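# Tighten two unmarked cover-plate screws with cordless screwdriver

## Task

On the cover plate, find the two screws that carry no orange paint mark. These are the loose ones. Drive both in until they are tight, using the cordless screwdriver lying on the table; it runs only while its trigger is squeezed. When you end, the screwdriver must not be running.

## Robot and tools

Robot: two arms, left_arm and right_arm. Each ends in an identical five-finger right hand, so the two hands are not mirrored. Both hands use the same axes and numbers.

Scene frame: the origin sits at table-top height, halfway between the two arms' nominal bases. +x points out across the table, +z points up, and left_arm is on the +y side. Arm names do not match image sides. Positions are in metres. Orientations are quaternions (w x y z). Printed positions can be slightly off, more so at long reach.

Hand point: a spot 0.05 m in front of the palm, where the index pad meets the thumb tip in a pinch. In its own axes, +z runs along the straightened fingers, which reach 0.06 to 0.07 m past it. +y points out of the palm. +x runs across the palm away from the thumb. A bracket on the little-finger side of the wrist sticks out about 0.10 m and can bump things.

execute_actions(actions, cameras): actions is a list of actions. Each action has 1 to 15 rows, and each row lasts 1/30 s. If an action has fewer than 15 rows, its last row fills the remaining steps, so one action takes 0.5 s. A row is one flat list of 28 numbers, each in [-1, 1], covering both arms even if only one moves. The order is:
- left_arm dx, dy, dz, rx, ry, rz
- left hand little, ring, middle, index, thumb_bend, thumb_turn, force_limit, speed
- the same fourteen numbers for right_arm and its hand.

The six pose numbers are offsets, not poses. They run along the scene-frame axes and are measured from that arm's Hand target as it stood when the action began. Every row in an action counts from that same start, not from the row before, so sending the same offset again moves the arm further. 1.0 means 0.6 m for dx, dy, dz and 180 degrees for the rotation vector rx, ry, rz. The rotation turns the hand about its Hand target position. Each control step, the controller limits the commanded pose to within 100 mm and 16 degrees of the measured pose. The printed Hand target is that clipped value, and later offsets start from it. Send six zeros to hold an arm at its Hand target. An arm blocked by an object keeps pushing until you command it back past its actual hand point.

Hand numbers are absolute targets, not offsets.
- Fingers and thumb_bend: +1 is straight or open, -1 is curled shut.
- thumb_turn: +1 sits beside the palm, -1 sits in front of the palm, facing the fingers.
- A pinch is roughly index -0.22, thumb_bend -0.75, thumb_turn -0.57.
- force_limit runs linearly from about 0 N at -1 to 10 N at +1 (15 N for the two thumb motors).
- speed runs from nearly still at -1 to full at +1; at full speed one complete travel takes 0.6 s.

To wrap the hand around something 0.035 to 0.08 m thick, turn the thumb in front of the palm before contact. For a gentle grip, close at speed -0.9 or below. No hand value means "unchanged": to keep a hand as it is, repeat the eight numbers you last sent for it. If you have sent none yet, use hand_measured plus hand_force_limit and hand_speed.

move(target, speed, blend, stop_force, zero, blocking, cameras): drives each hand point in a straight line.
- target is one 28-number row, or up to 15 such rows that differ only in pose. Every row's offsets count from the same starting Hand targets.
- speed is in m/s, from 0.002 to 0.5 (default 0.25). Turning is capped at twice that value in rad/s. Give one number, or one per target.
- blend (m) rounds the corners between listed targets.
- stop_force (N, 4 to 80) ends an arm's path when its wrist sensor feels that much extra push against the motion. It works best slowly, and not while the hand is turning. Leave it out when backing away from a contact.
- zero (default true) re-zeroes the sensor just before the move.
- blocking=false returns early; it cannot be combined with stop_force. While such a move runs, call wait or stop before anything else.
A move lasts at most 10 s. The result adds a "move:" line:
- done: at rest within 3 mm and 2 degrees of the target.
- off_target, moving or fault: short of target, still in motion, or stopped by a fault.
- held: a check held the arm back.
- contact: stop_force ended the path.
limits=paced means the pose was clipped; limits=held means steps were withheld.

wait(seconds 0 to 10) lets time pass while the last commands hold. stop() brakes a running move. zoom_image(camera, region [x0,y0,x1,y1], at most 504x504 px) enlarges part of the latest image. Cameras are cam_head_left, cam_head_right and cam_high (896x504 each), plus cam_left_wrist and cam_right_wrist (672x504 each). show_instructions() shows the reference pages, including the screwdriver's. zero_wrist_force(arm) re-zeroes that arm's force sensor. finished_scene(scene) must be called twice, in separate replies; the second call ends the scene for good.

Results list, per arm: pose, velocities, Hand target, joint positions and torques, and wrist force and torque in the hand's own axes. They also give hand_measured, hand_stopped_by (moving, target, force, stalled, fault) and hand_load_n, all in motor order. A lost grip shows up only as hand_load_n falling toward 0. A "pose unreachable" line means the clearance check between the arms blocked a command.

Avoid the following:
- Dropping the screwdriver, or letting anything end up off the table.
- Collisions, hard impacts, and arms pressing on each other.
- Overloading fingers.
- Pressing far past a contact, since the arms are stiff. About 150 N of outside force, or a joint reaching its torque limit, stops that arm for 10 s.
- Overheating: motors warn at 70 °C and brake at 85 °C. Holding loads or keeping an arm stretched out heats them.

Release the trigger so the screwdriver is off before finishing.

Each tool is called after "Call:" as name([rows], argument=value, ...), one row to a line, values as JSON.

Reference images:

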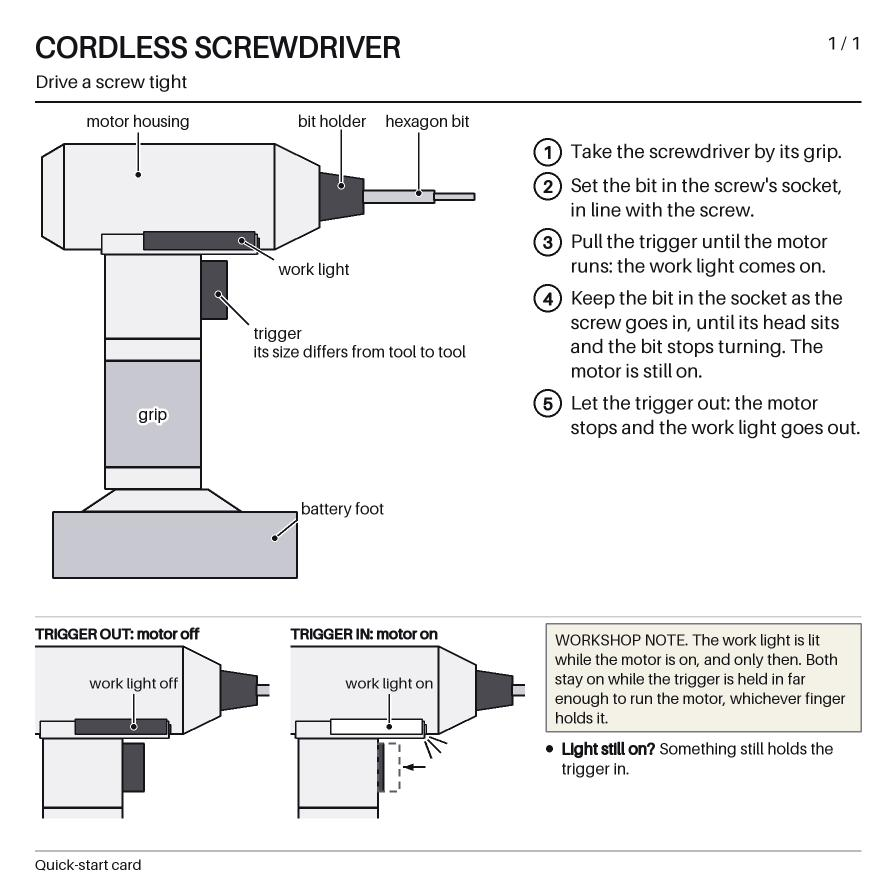

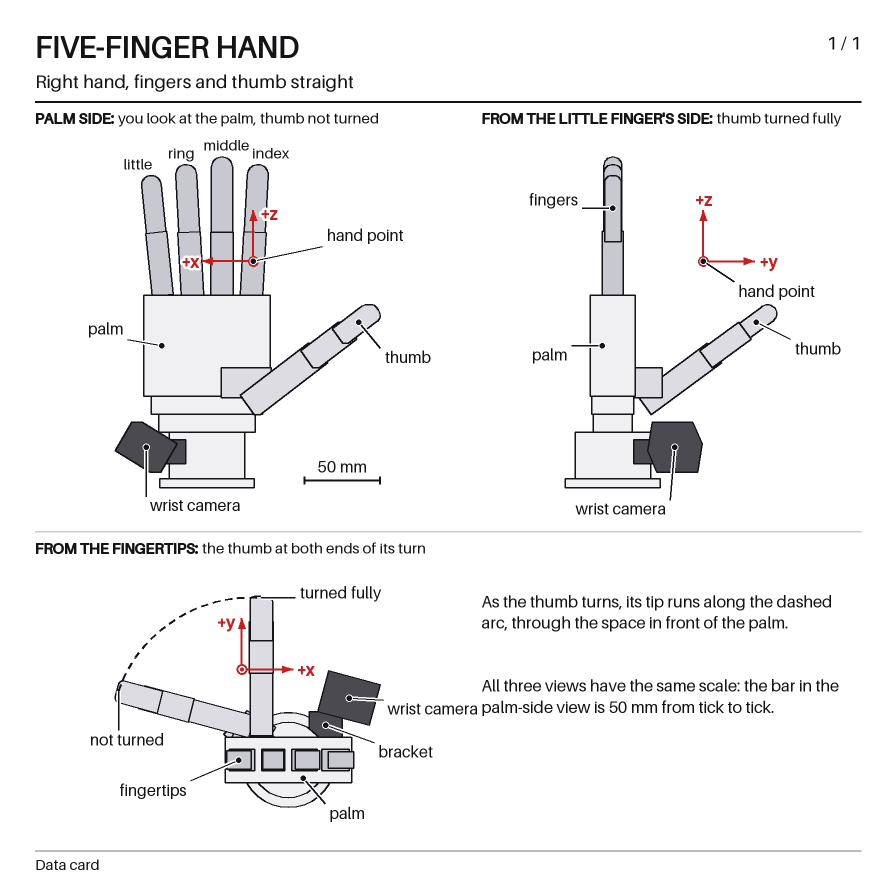

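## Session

Scene 1 done. Scene 2.

Call:
wait(seconds=0.1)

Scene clock: 0.10 s.
left_arm: end_effector_position=(+1.0519, +0.0478, +0.1534) hand_measured=(+1.000, +1.000, +1.000, +1.000, +1.000, +1.000) hand_load_n=(+0.0, +0.0, +0.0, +0.0, -0.5, +0.0) hand_stopped_by=(target, target, target, target, target, target) hand_force_limit=0.00 hand_speed=-0.80 end_effector_quat_wxyz=(+0.432, +0.096, +0.895, +0.050) end_effector_velocity=(+0.000, +0.001, +0.000) end_effector_angular_velocity=(-0.001, +0.000, +0.001) | right_arm: end_effector_position=(+1.1588, -0.8433, +0.1016) hand_measured=(+1.000, +1.000, +1.000, +1.000, +1.000, +1.000) hand_load_n=(+0.0, +0.0, +0.0, +0.0, +0.0, +0.0) hand_stopped_by=(target, target, target, target, target, target) hand_force_limit=0.00 hand_speed=-0.80 end_effector_quat_wxyz=(+0.002, +0.891, +0.345, +0.296) end_effector_velocity=(+0.000, +0.000, +0.000) end_effector_angular_velocity=(+0.000, +0.000, +0.000)
Joint positions: left_arm=[-0.749 -0.31 0.31 0.814 1.025 -1.851] | right_arm=[-0.373 -0.718 1.079 0.718 1.209 0.611]
Joint velocities: left_arm=[0.001 0 0 0 0 -0.001] | right_arm=[0 0 0 0 0 0]
Joint torques (N m): left_arm=[-0.77 -111.66 -39.82 2.05 -1.08 -0.35] | right_arm=[-0.33 -110.84 -36.58 2.38 -0.23 -0.18]
Wrist force (N): left_arm=[-0.2 0.2 0.0] | right_arm=[0.0 -0.1 0.3]
Wrist torque (N m): left_arm=[0.03 0.02 0.00] | right_arm=[-0.03 0.00 0.01]
Wrist force, peak (N): left_arm=[-0.2 0.2 0.0] | right_arm=[0.1 -0.2 0.3]
Hand target: left_arm +1.0519, +0.0478, +0.1534; +0.432, +0.096, +0.895, +0.050 | right_arm +1.1587, -0.8433, +0.1016; +0.002, +0.891, +0.345, +0.296
wait: 0.10 s; no rest

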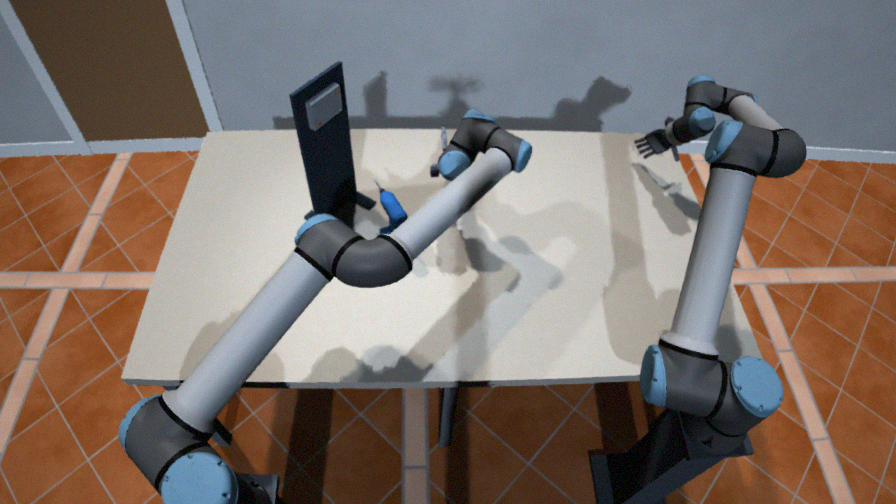

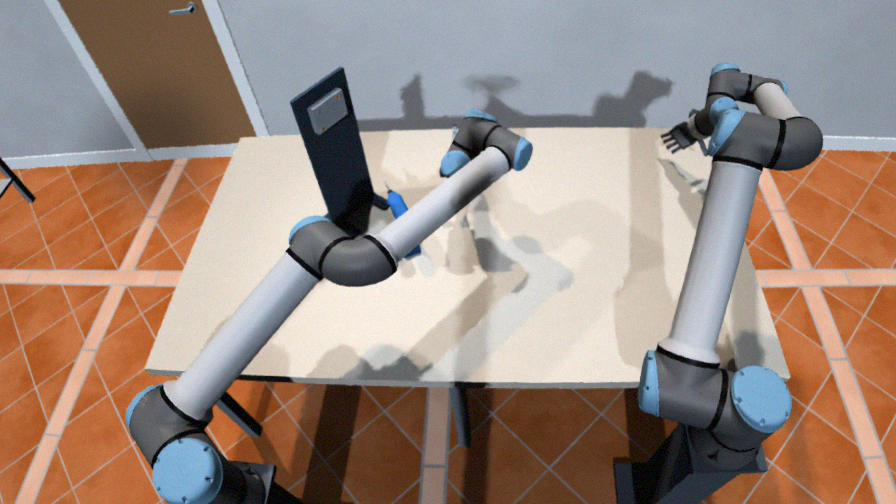

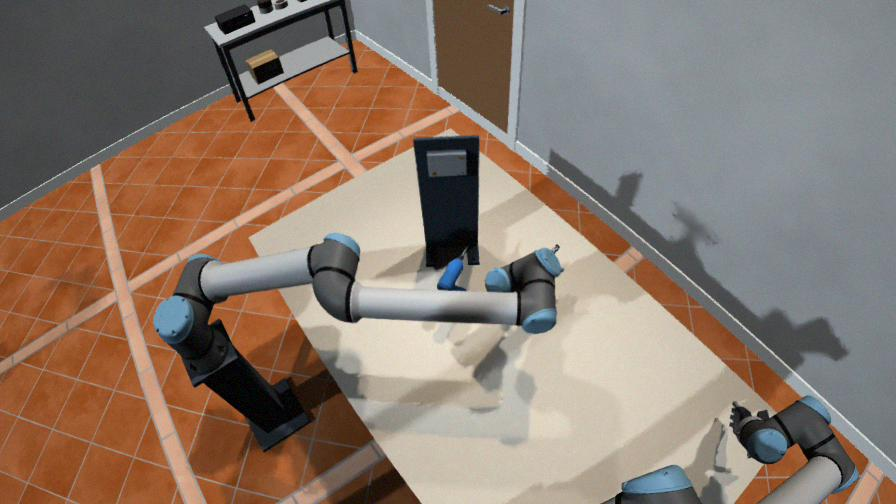

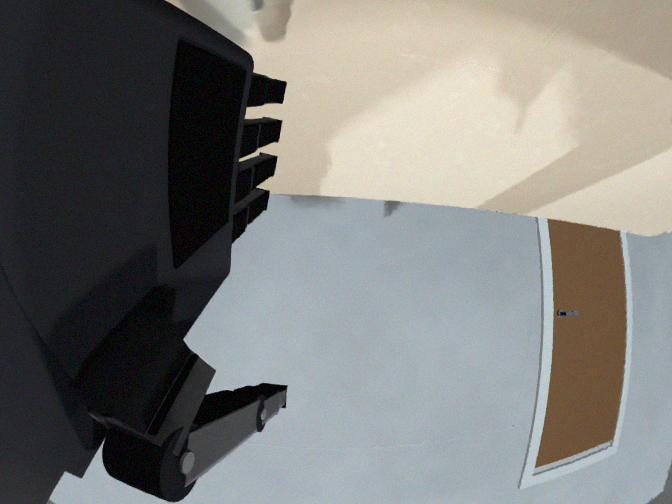

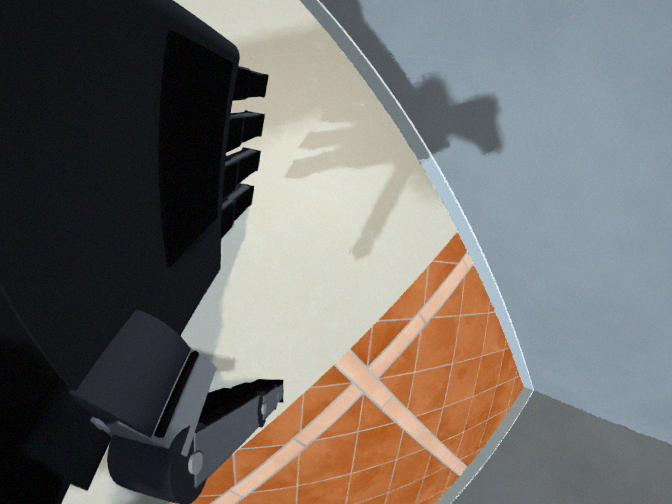

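Call:
move([
  [-0.1,0,0.33,0,0,0,1,1,1,1,1,-1,0.0,0.3,-0.25,0.55,0.58,0.1,-0.01,0.15,-0.98,-0.98,-0.98,-0.98,1,1,0.0,0.3],
  [-0.87,0.0,0.33,0.0298,-0.2302,0.2858,1,1,1,1,1,-1,0.0,0.3,-0.3,0.9,0.62,0.2697,-0.032,0.4118,-0.98,-0.98,-0.98,-0.98,1,1,0.0,0.3],
], blend=[0.05,0], speed=0.3)

Scene clock: 5.17 s.
left_arm: end_effector_position=(+0.5303, +0.0480, +0.3520) hand_measured=(+1.000, +1.000, +1.000, +1.000, +1.000, -1.000) hand_load_n=(+0.0, +0.0, +0.5, +0.0, +0.0, +0.0) hand_stopped_by=(target, target, target, target, target, target) hand_force_limit=0.00 hand_speed=0.30 end_effector_quat_wxyz=(+0.642, -0.297, +0.641, +0.297) end_effector_velocity=(+0.000, +0.000, +0.000) end_effector_angular_velocity=(+0.000, -0.002, +0.002) | right_arm: end_effector_position=(+0.9786, -0.3034, +0.4735) hand_measured=(-0.980, -0.980, -0.980, -0.980, +1.000, +1.000) hand_load_n=(+0.0, +0.0, +0.0, +0.0, +0.0, +0.0) hand_stopped_by=(target, target, target, target, target, target) hand_force_limit=0.00 hand_speed=0.30 end_effector_quat_wxyz=(-0.497, +0.422, +0.653, +0.385) end_effector_velocity=(+0.000, +0.000, +0.001) end_effector_angular_velocity=(+0.001, -0.001, +0.000)
Joint positions: left_arm=[-1.207 -0.708 1.43 2.421 0.468 -4.715] | right_arm=[-0.077 -0.811 1.118 2.282 0.411 -1.143]
Joint velocities: left_arm=[0.001 0 0 0.003 0.001 -0.004] | right_arm=[0 0 -0.001 0.002 0 -0.002]
Joint torques (N m): left_arm=[-9.46 -83.26 -29.72 4.47 2.14 -3.68] | right_arm=[-13.46 -111.84 -43.94 4.98 -2.62 -2.59]
Wrist force (N): left_arm=[-1.1 -0.2 1.0] | right_arm=[-0.2 -0.2 -0.7]
Wrist torque (N m): left_arm=[-0.19 0.13 -0.13] | right_arm=[0.00 0.26 0.09]
Wrist force, peak (N): left_arm=[-1.8 -0.3 1.2] | right_arm=[-1.6 1.4 2.3]
Hand target: left_arm +0.5302, +0.0479, +0.3520; +0.642, -0.297, +0.641, +0.297 | right_arm +0.9786, -0.3035, +0.4736; -0.497, +0.422, +0.653, +0.385
Off the commanded pose: left_arm 0.001 m, 0 deg | right_arm 0.000 m, 0 deg.
move: done

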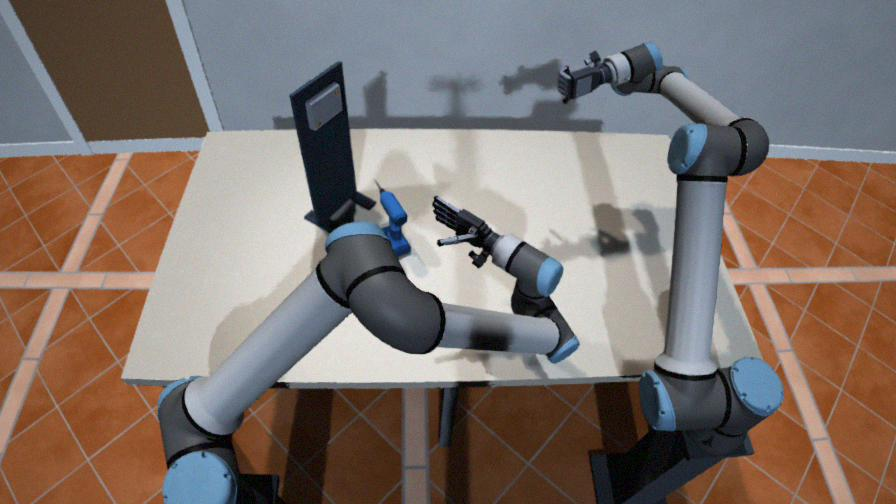

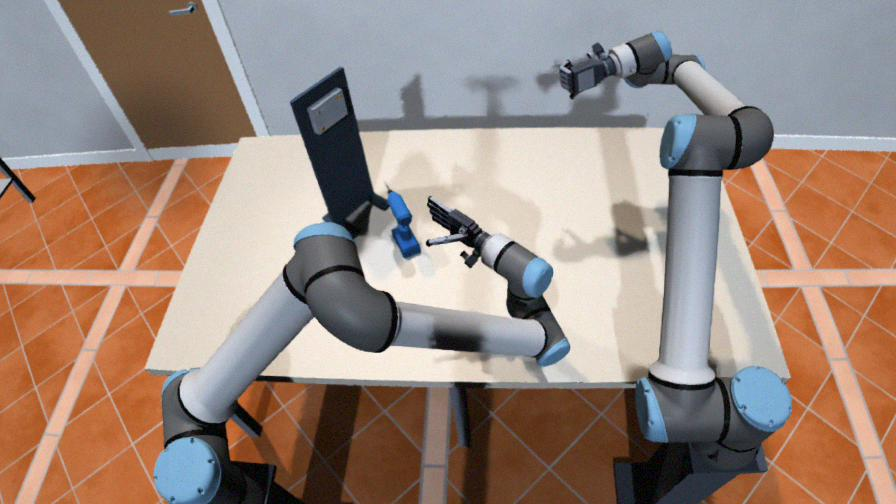

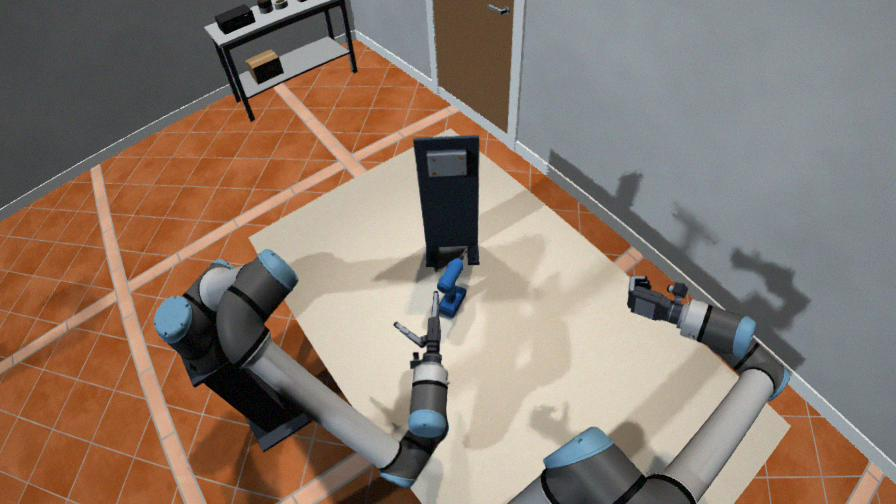

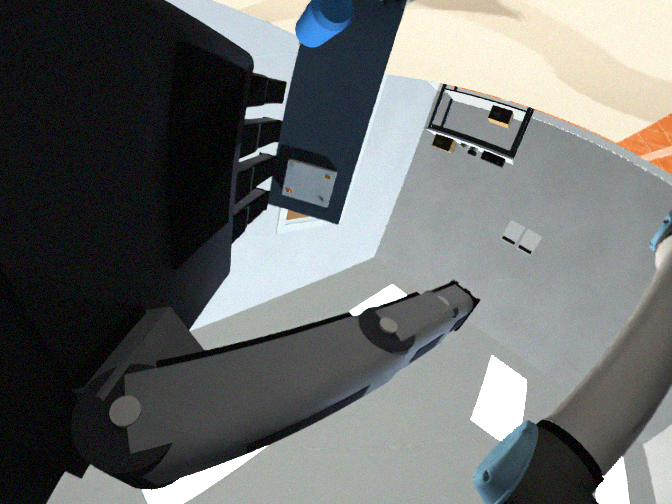

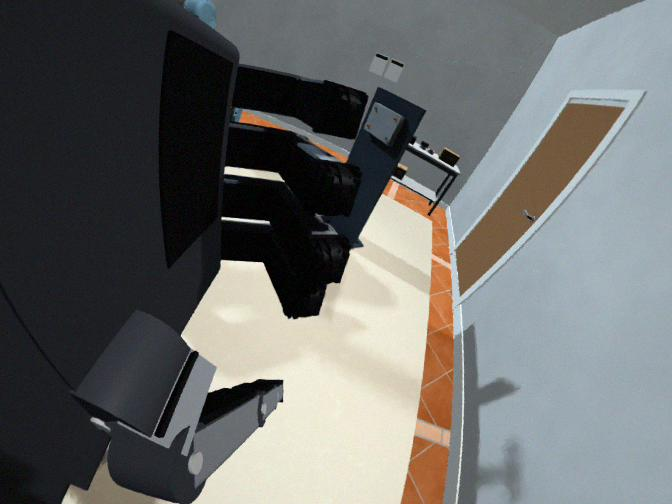

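Call:
zoom_image(camera="cam_head_left", region=[270, 50, 490, 280])

Call:
zoom_image(camera="cam_high", region=[380, 120, 520, 340])

Call:
zoom_image(camera="cam_right_wrist", region=[330, 70, 450, 170])

Call:
zoom_image(camera="cam_left_wrist", region=[260, 140, 360, 240])

Scaled by 2.191.

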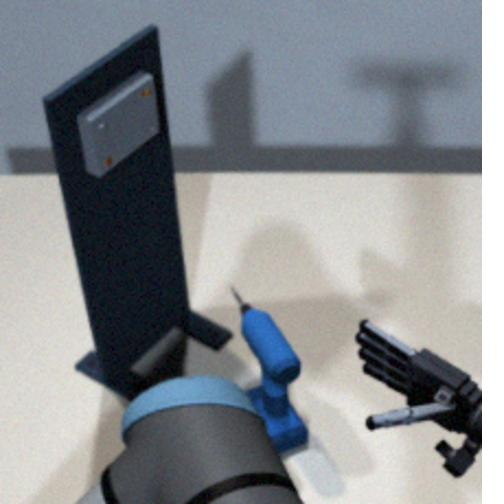

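Scaled by 2.291.

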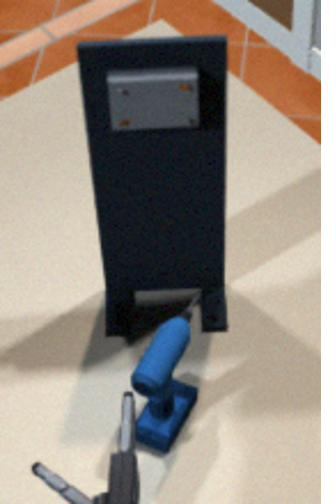

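Scaled by 4.200 from the camera's 672x504 image, which has a finer 960x720 frame.

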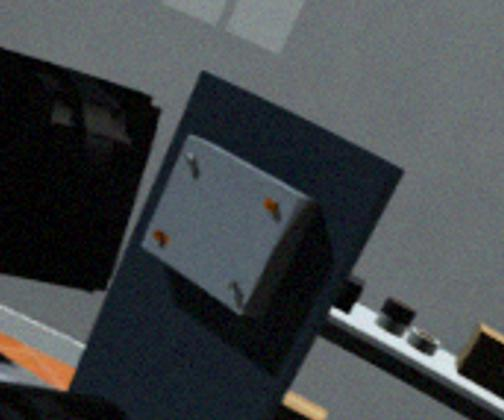

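Scaled by 5.040 from the camera's 672x504 image, which has a finer 960x720 frame.

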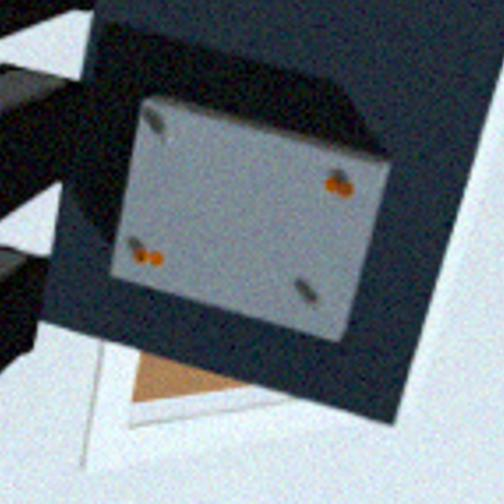

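Call:
move(target=[0,0,0,0,0,0,1,1,1,1,1,-1,0.0,0.3,-0.131,0.672,0.1275,0,0,0,-0.98,-0.98,-0.98,-0.98,1,1,0.0,0.3], speed=0.3)

Call:
zoom_image(camera="cam_right_wrist", region=[330, 120, 530, 320])

Scene clock: 9.27 s.
left_arm: end_effector_position=(+0.5302, +0.0479, +0.3520) hand_measured=(+1.000, +1.000, +1.000, +1.000, +1.000, -1.000) hand_load_n=(+0.0, +0.0, +0.0, +0.0, +0.0, -0.5) hand_stopped_by=(target, target, target, target, target, target) hand_force_limit=0.00 hand_speed=0.30 end_effector_quat_wxyz=(+0.642, -0.297, +0.641, +0.297) end_effector_velocity=(+0.000, +0.001, +0.000) end_effector_angular_velocity=(+0.000, +0.000, +0.001) | right_arm: end_effector_position=(+0.8995, +0.0992, +0.5489) hand_measured=(-0.980, -0.980, -0.980, -0.980, +1.000, +1.000) hand_load_n=(+0.0, +0.0, +0.0, +0.0, +0.0, +0.0) hand_stopped_by=(target, target, target, target, target, target) hand_force_limit=0.00 hand_speed=0.30 end_effector_quat_wxyz=(-0.491, +0.428, +0.638, +0.410) end_effector_velocity=(+0.000, +0.000, +0.000) end_effector_angular_velocity=(-0.002, +0.002, -0.002)
Joint positions: left_arm=[-1.207 -0.708 1.43 2.421 0.468 -4.715] | right_arm=[0.363 -0.465 0.037 1.358 0.228 0.549]
Joint velocities: left_arm=[0.001 -0.001 0 0 0 0] | right_arm=[0 -0.001 0 -0.002 0.002 0.005]
Joint torques (N m): left_arm=[-9.87 -100.98 -21.51 3.75 0.9 -3.4] | right_arm=[-12.19 -131.01 -28.76 0.66 0.82 2.08]
Wrist force (N): left_arm=[-1.3 -0.2 1.2] | right_arm=[-0.4 0.3 -0.4]
Wrist torque (N m): left_arm=[-0.21 0.15 -0.14] | right_arm=[0.05 0.26 0.10]
Wrist force, peak (N): left_arm=[-1.4 -0.7 1.7] | right_arm=[-1.4 -0.4 -3.3]
Hand target: left_arm +0.5302, +0.0479, +0.3520; +0.642, -0.297, +0.641, +0.297 | right_arm +0.9009, +0.0999, +0.5497; -0.496, +0.422, +0.653, +0.385
Off the commanded pose: left_arm 0.000 m, 0 deg | right_arm 0.001 m, 3 deg.
elbow stopped short (right arm): the move would have taken joint 3 (elbow) straighter than the controller allows.
move: off_target (right_arm)

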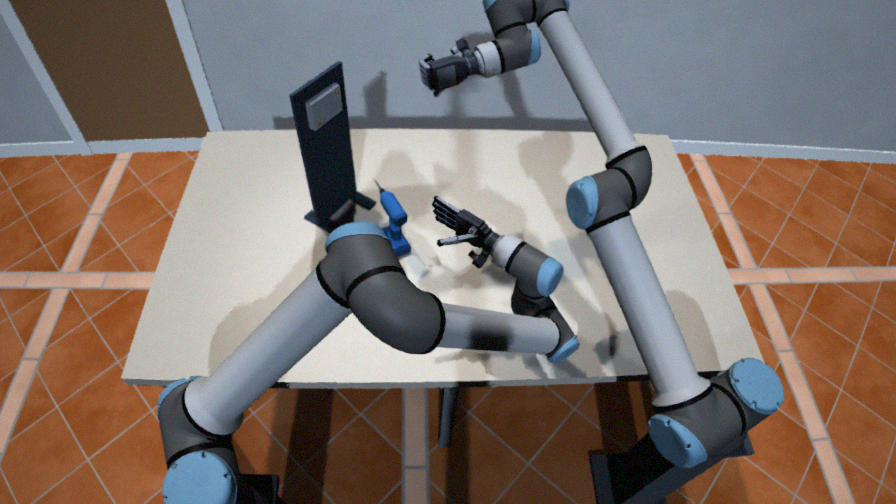

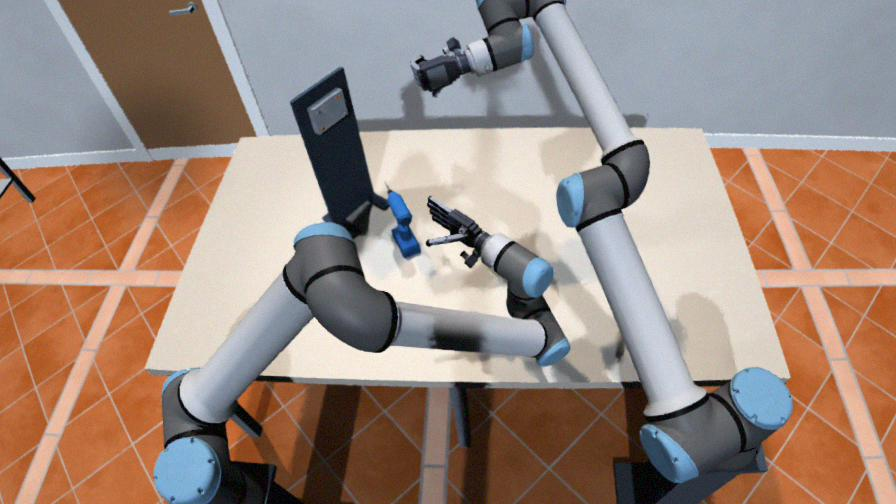

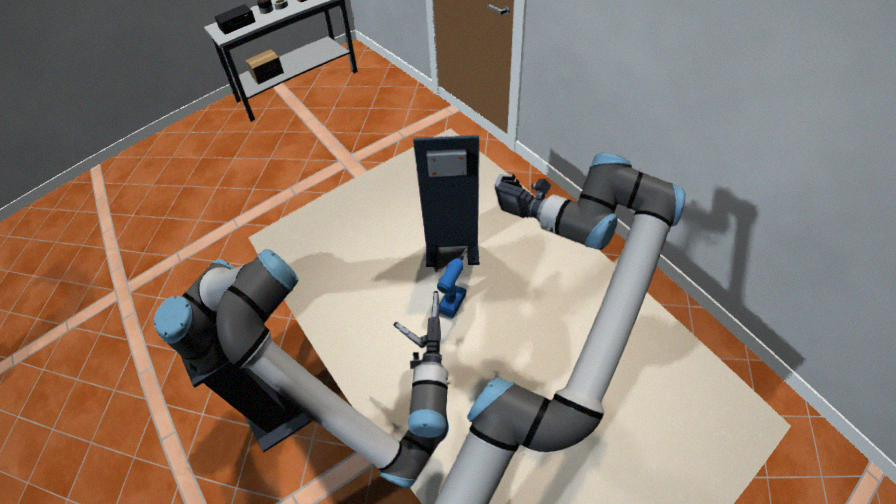

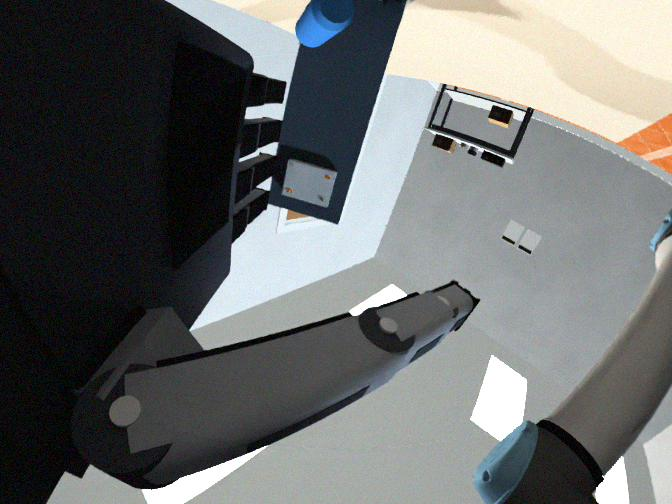

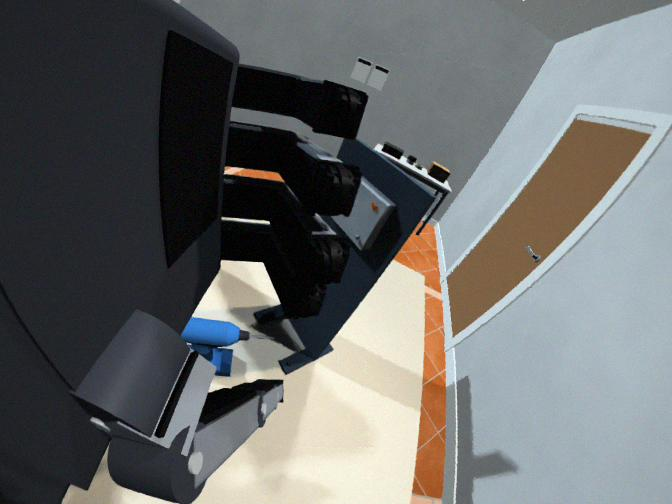

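Scaled by 2.520 from the camera's 672x504 image, which has a finer 960x720 frame.

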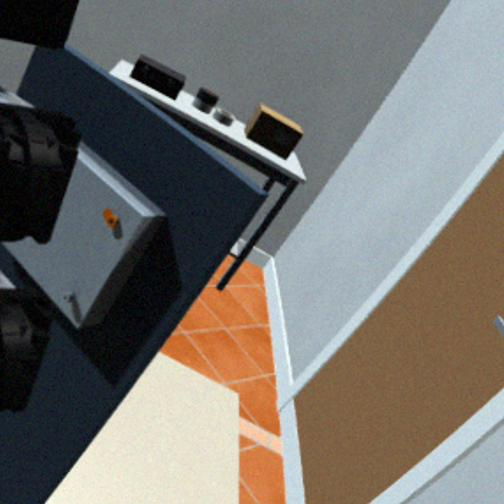

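Call:
move(target=[0,0,0,0,0,0,1,1,1,1,1,-1,0.0,0.3,-0.168,0.083,-0.083,0,0,0.05,1,1,1,1,1,1,0.0,0.3], speed=0.2, cameras=["cam_head_left","cam_right_wrist"])

Call:
zoom_image(camera="cam_right_wrist", region=[180, 120, 500, 440])

Scene clock: 11.87 s.
left_arm: end_effector_position=(+0.5302, +0.0479, +0.3520) hand_measured=(+1.000, +1.000, +1.000, +1.000, +1.000, -1.000) hand_load_n=(+0.0, +0.0, +0.0, +0.0, +0.0, -0.5) hand_stopped_by=(target, target, target, target, target, target) hand_force_limit=0.00 hand_speed=0.30 end_effector_quat_wxyz=(+0.642, -0.297, +0.641, +0.297) end_effector_velocity=(+0.000, -0.001, +0.001) end_effector_angular_velocity=(+0.001, +0.000, -0.002) | right_arm: end_effector_position=(+0.7999, +0.1497, +0.4999) hand_measured=(+1.000, +1.000, +1.000, +1.000, +1.000, +1.000) hand_load_n=(+0.0, +0.0, +0.0, +0.0, +0.0, +0.0) hand_stopped_by=(target, target, target, target, target, target) hand_force_limit=0.00 hand_speed=0.30 end_effector_quat_wxyz=(-0.525, +0.370, +0.685, +0.345) end_effector_velocity=(+0.000, +0.000, +0.001) end_effector_angular_velocity=(+0.001, -0.001, +0.000)
Joint positions: left_arm=[-1.207 -0.708 1.43 2.421 0.468 -4.715] | right_arm=[0.44 -0.535 0.374 1.701 0.213 -0.056]
Joint velocities: left_arm=[-0.001 -0.001 0 0.001 -0.001 0] | right_arm=[0 -0.001 0.001 0 0 0]
Joint torques (N m): left_arm=[-11.29 -100.58 -23.33 4.11 0.54 -3.54] | right_arm=[0.52 -125.94 -31.54 1.55 -0.06 1.29]
Wrist force (N): left_arm=[-1.1 -0.3 1.0] | right_arm=[-0.4 0.0 0.2]
Wrist torque (N m): left_arm=[-0.21 0.13 -0.13] | right_arm=[-0.01 0.20 0.07]
Wrist force, peak (N): left_arm=[-1.6 0.0 1.4] | right_arm=[0.2 0.9 -1.9]
Hand target: left_arm +0.5302, +0.0479, +0.3520; +0.642, -0.297, +0.641, +0.297 | right_arm +0.7999, +0.1497, +0.4999; -0.525, +0.370, +0.685, +0.345
Off the commanded pose: left_arm 0.000 m, 0 deg | right_arm 0.000 m, 0 deg.
move: done
Images, in order (width x height): cam_head_left 896x504, cam_right_wrist 672x504.

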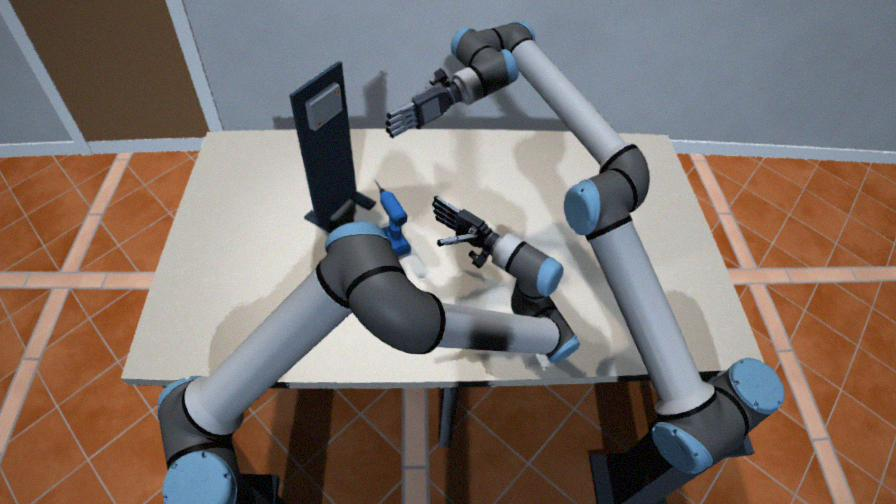

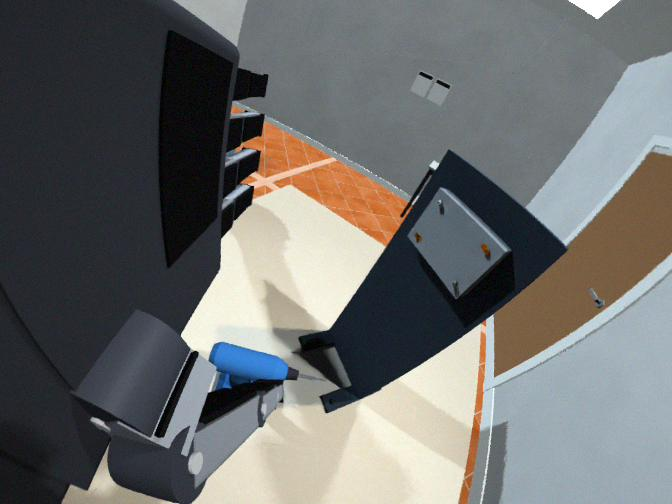

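Scaled by 1.575 from the camera's 672x504 image, which has a finer 960x720 frame.

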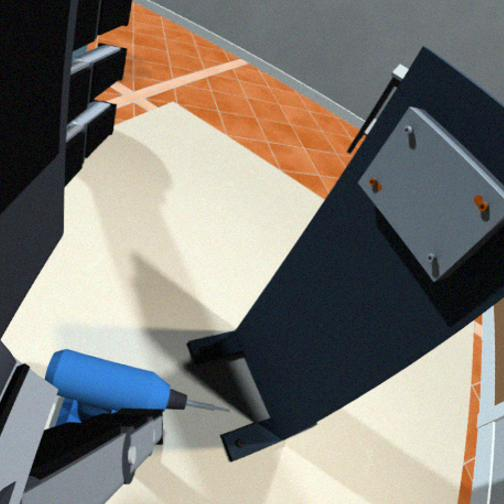

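Call:
move(target=[0.06,0.085,-0.15,0,0,-0.109,1,1,1,1,1,-1,0.0,0.3,0,0,0,0,0,0,1,1,1,1,1,1,0.0,0.3], speed=0.2)

Call:
zoom_image(camera="cam_head_left", region=[330, 150, 530, 310])

Call:
zoom_image(camera="cam_high", region=[380, 220, 520, 360])

Call:
zoom_image(camera="cam_right_wrist", region=[50, 300, 350, 504])

Scene clock: 13.83 s.
left_arm: end_effector_position=(+0.5660, +0.0991, +0.2623) hand_measured=(+1.000, +1.000, +1.000, +1.000, +1.000, -1.000) hand_load_n=(+0.0, +0.0, +0.0, +0.0, +0.0, -0.5) hand_stopped_by=(target, target, target, target, target, target) hand_force_limit=0.00 hand_speed=0.30 end_effector_quat_wxyz=(+0.683, -0.184, +0.683, +0.183) end_effector_velocity=(+0.000, +0.000, +0.000) end_effector_angular_velocity=(+0.000, +0.000, -0.001) | right_arm: end_effector_position=(+0.7999, +0.1497, +0.4999) hand_measured=(+1.000, +1.000, +1.000, +1.000, +1.000, +1.000) hand_load_n=(+0.0, +0.0, +0.0, +0.0, +0.0, +0.0) hand_stopped_by=(target, target, target, target, target, target) hand_force_limit=0.00 hand_speed=0.30 end_effector_quat_wxyz=(-0.525, +0.370, +0.685, +0.345) end_effector_velocity=(+0.000, +0.000, -0.001) end_effector_angular_velocity=(+0.000, -0.001, +0.000)
Joint positions: left_arm=[-1.198 -0.72 1.695 2.173 0.118 -4.72] | right_arm=[0.44 -0.535 0.375 1.701 0.213 -0.056]
Joint velocities: left_arm=[0 0 0 0 -0.002 0] | right_arm=[0 0.001 0 -0.002 0 0]
Joint torques (N m): left_arm=[-12.68 -62.67 -20.57 1.34 -1 2.38] | right_arm=[12.77 -129.5 -32.48 1.74 -1.48 1.52]
Wrist force (N): left_arm=[-1.1 0.0 0.9] | right_arm=[-0.6 0.0 -0.2]
Wrist torque (N m): left_arm=[-0.15 0.14 -0.12] | right_arm=[0.02 0.24 0.06]
Wrist force, peak (N): left_arm=[-2.4 -1.2 0.6] | right_arm=[-0.7 0.3 -0.3]
Hand target: left_arm +0.5660, +0.0990, +0.2622; +0.683, -0.183, +0.683, +0.183 | right_arm +0.7999, +0.1497, +0.4999; -0.525, +0.370, +0.685, +0.345
Off the commanded pose: left_arm 0.000 m, 0 deg | right_arm 0.000 m, 0 deg.
move: done

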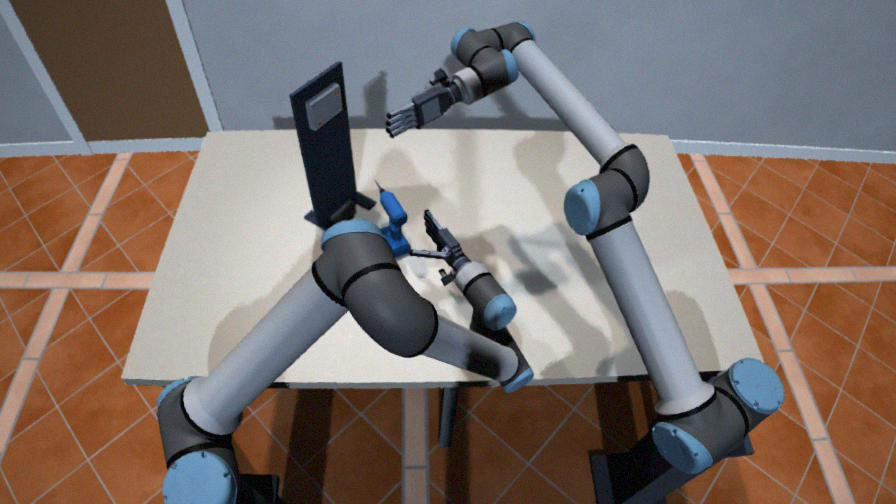

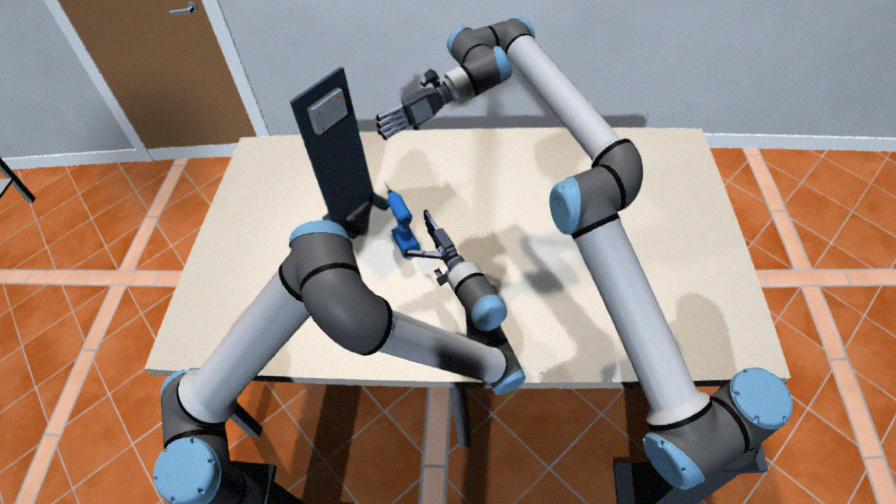

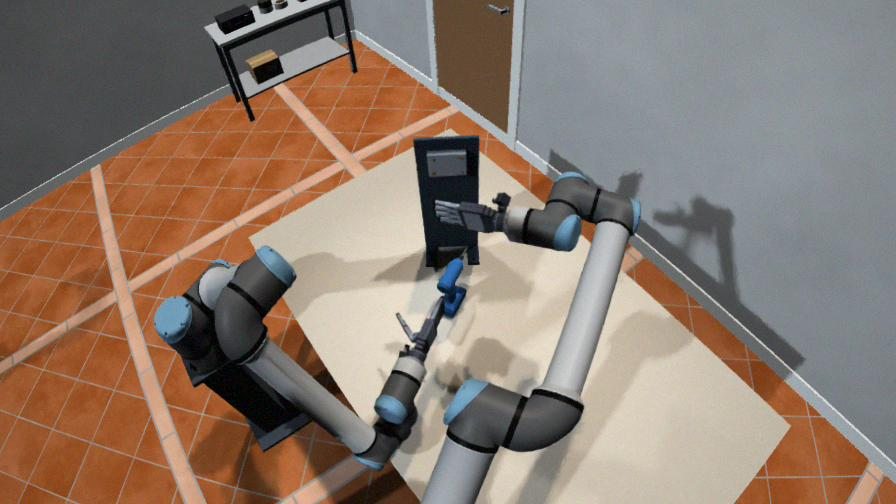

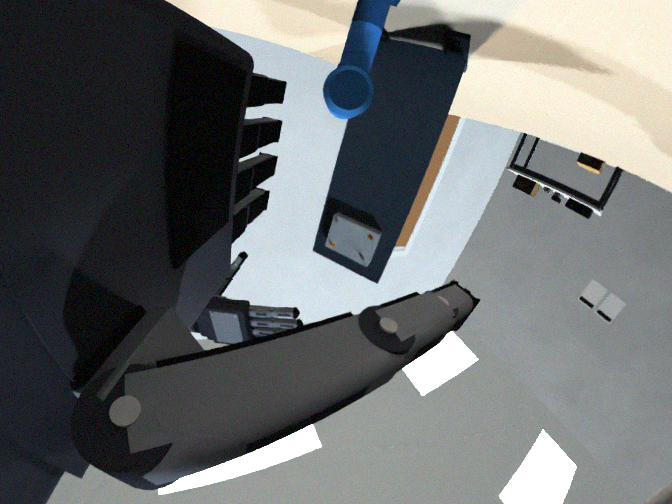

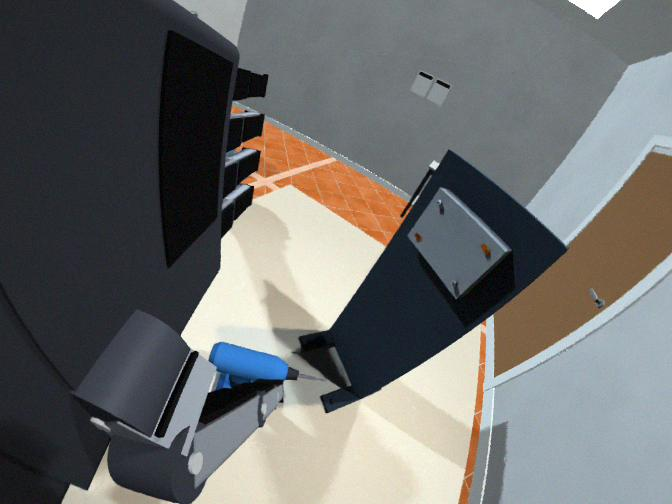

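Scaled by 2.520.

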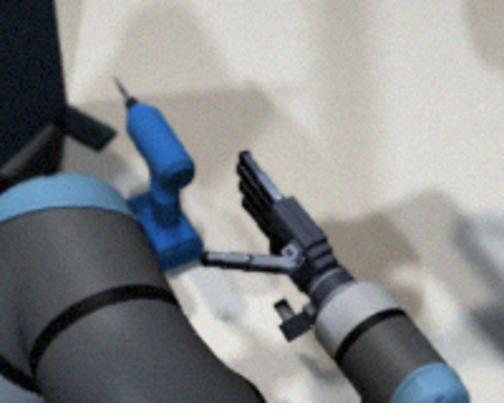

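Scaled by 3.600.

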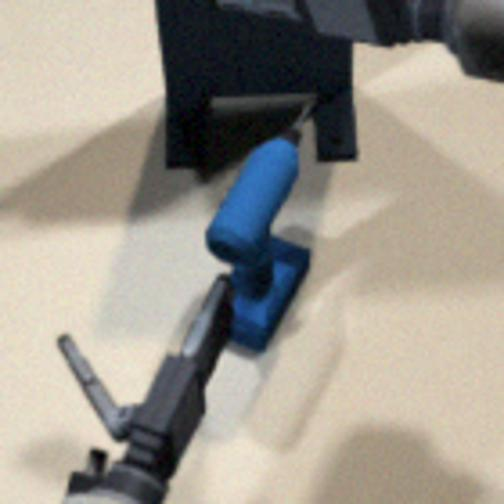

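Scaled by 1.680 from the camera's 672x504 image, which has a finer 960x720 frame.

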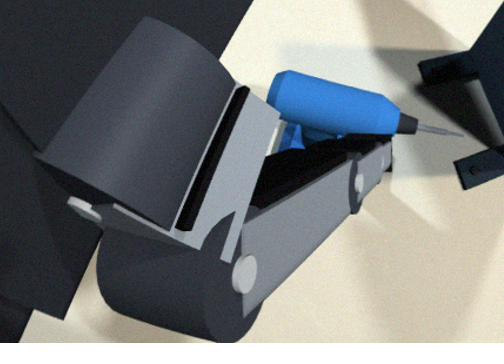

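Call:
move(target=[0,0,-0.2,0,0,0,1,1,1,1,1,-1,0.0,0.3,0,0,0,0,0,0,1,1,1,1,1,1,0.0,0.3], speed=0.2, cameras=["cam_left_wrist"])

Call:
move(target=[0.072,0.0417,0,0,0,0,1,1,1,1,1,-1,0.0,0.3,0,0,0,0,0,0,1,1,1,1,1,1,0.0,0.3], speed=0.1, stop_force=5, cameras=["cam_left_wrist","cam_head_right","cam_high"])

Scene clock: 15.20 s.
left_arm: end_effector_position=(+0.5659, +0.0992, +0.2100) hand_measured=(+1.000, +1.000, +1.000, +1.000, +1.000, -1.000) hand_load_n=(+0.0, +0.0, +0.0, +0.0, +0.0, -0.5) hand_stopped_by=(target, target, target, target, target, target) hand_force_limit=0.00 hand_speed=0.30 end_effector_quat_wxyz=(+0.684, -0.183, +0.682, +0.183) end_effector_velocity=(-0.001, -0.001, +0.000) end_effector_angular_velocity=(+0.001, +0.001, -0.002) | right_arm: end_effector_position=(+0.7999, +0.1497, +0.4999) hand_measured=(+1.000, +1.000, +1.000, +1.000, +1.000, +1.000) hand_load_n=(+0.0, +0.0, +0.0, +0.0, -0.5, +0.0) hand_stopped_by=(target, target, target, target, target, target) hand_force_limit=0.00 hand_speed=0.30 end_effector_quat_wxyz=(-0.525, +0.370, +0.685, +0.345) end_effector_velocity=(+0.001, +0.000, -0.002) end_effector_angular_velocity=(-0.001, +0.002, +0.000)
Joint positions: left_arm=[-1.198 -0.648 1.685 2.125 0.117 -4.733] | right_arm=[0.44 -0.535 0.375 1.701 0.213 -0.056]
Joint velocities: left_arm=[-0.002 0 0 0.001 0 0.001] | right_arm=[0 0.002 0 0 0 0]
Joint torques (N m): left_arm=[-2.12 -78.28 -20.69 0.12 -0.08 0.57] | right_arm=[13.24 -130.05 -32.47 1.84 -2.16 1.65]
Wrist force (N): left_arm=[-0.3 0.2 0.0] | right_arm=[-0.1 -0.2 -0.5]
Wrist torque (N m): left_arm=[-0.09 0.05 -0.07] | right_arm=[0.00 0.18 0.08]
Wrist force, peak (N): left_arm=[-3.4 0.0 1.2] | right_arm=[-0.6 -0.3 -0.4]
Hand target: left_arm +0.5659, +0.0992, +0.2100; +0.684, -0.183, +0.682, +0.183 | right_arm +0.7999, +0.1497, +0.4999; -0.525, +0.370, +0.685, +0.345
Off the commanded pose: left_arm 0.068 m, 0 deg | right_arm 0.000 m, 0 deg.
FORCE FAULT: contact force on the left arm reached its limit, and that arm stopped. The contact can be on any part of that arm, not only on its tool. That arm's remaining commands of this call were not run. That arm is still stopped at the end of this call. That arm stays stopped for about 10 more seconds. Until then a move that you send moves the other arm only, and its call returns only when the move has ended. Once the stop has ended, the next robot result says so. If the stop ends while you think or write, that arm runs what you send next, counted from its Hand target as the stop leaves it. While its stop runs, an arm, its gripper or tool too, takes no new command. Until it ends, the stop uses up actions while you think or wait. An arm that is not stopped still takes commands.
move: fault (left_arm)
Images, in order (width x height): cam_left_wrist 672x504.

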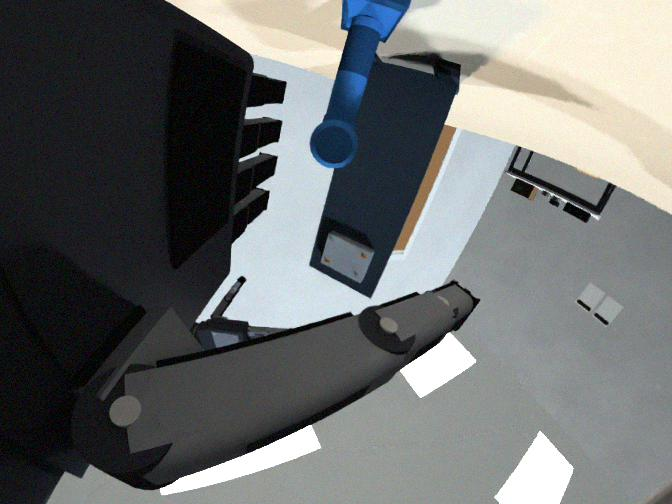

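not run: an earlier result of this reply reported a stop or a fault. Calls in your next reply go to the robot.


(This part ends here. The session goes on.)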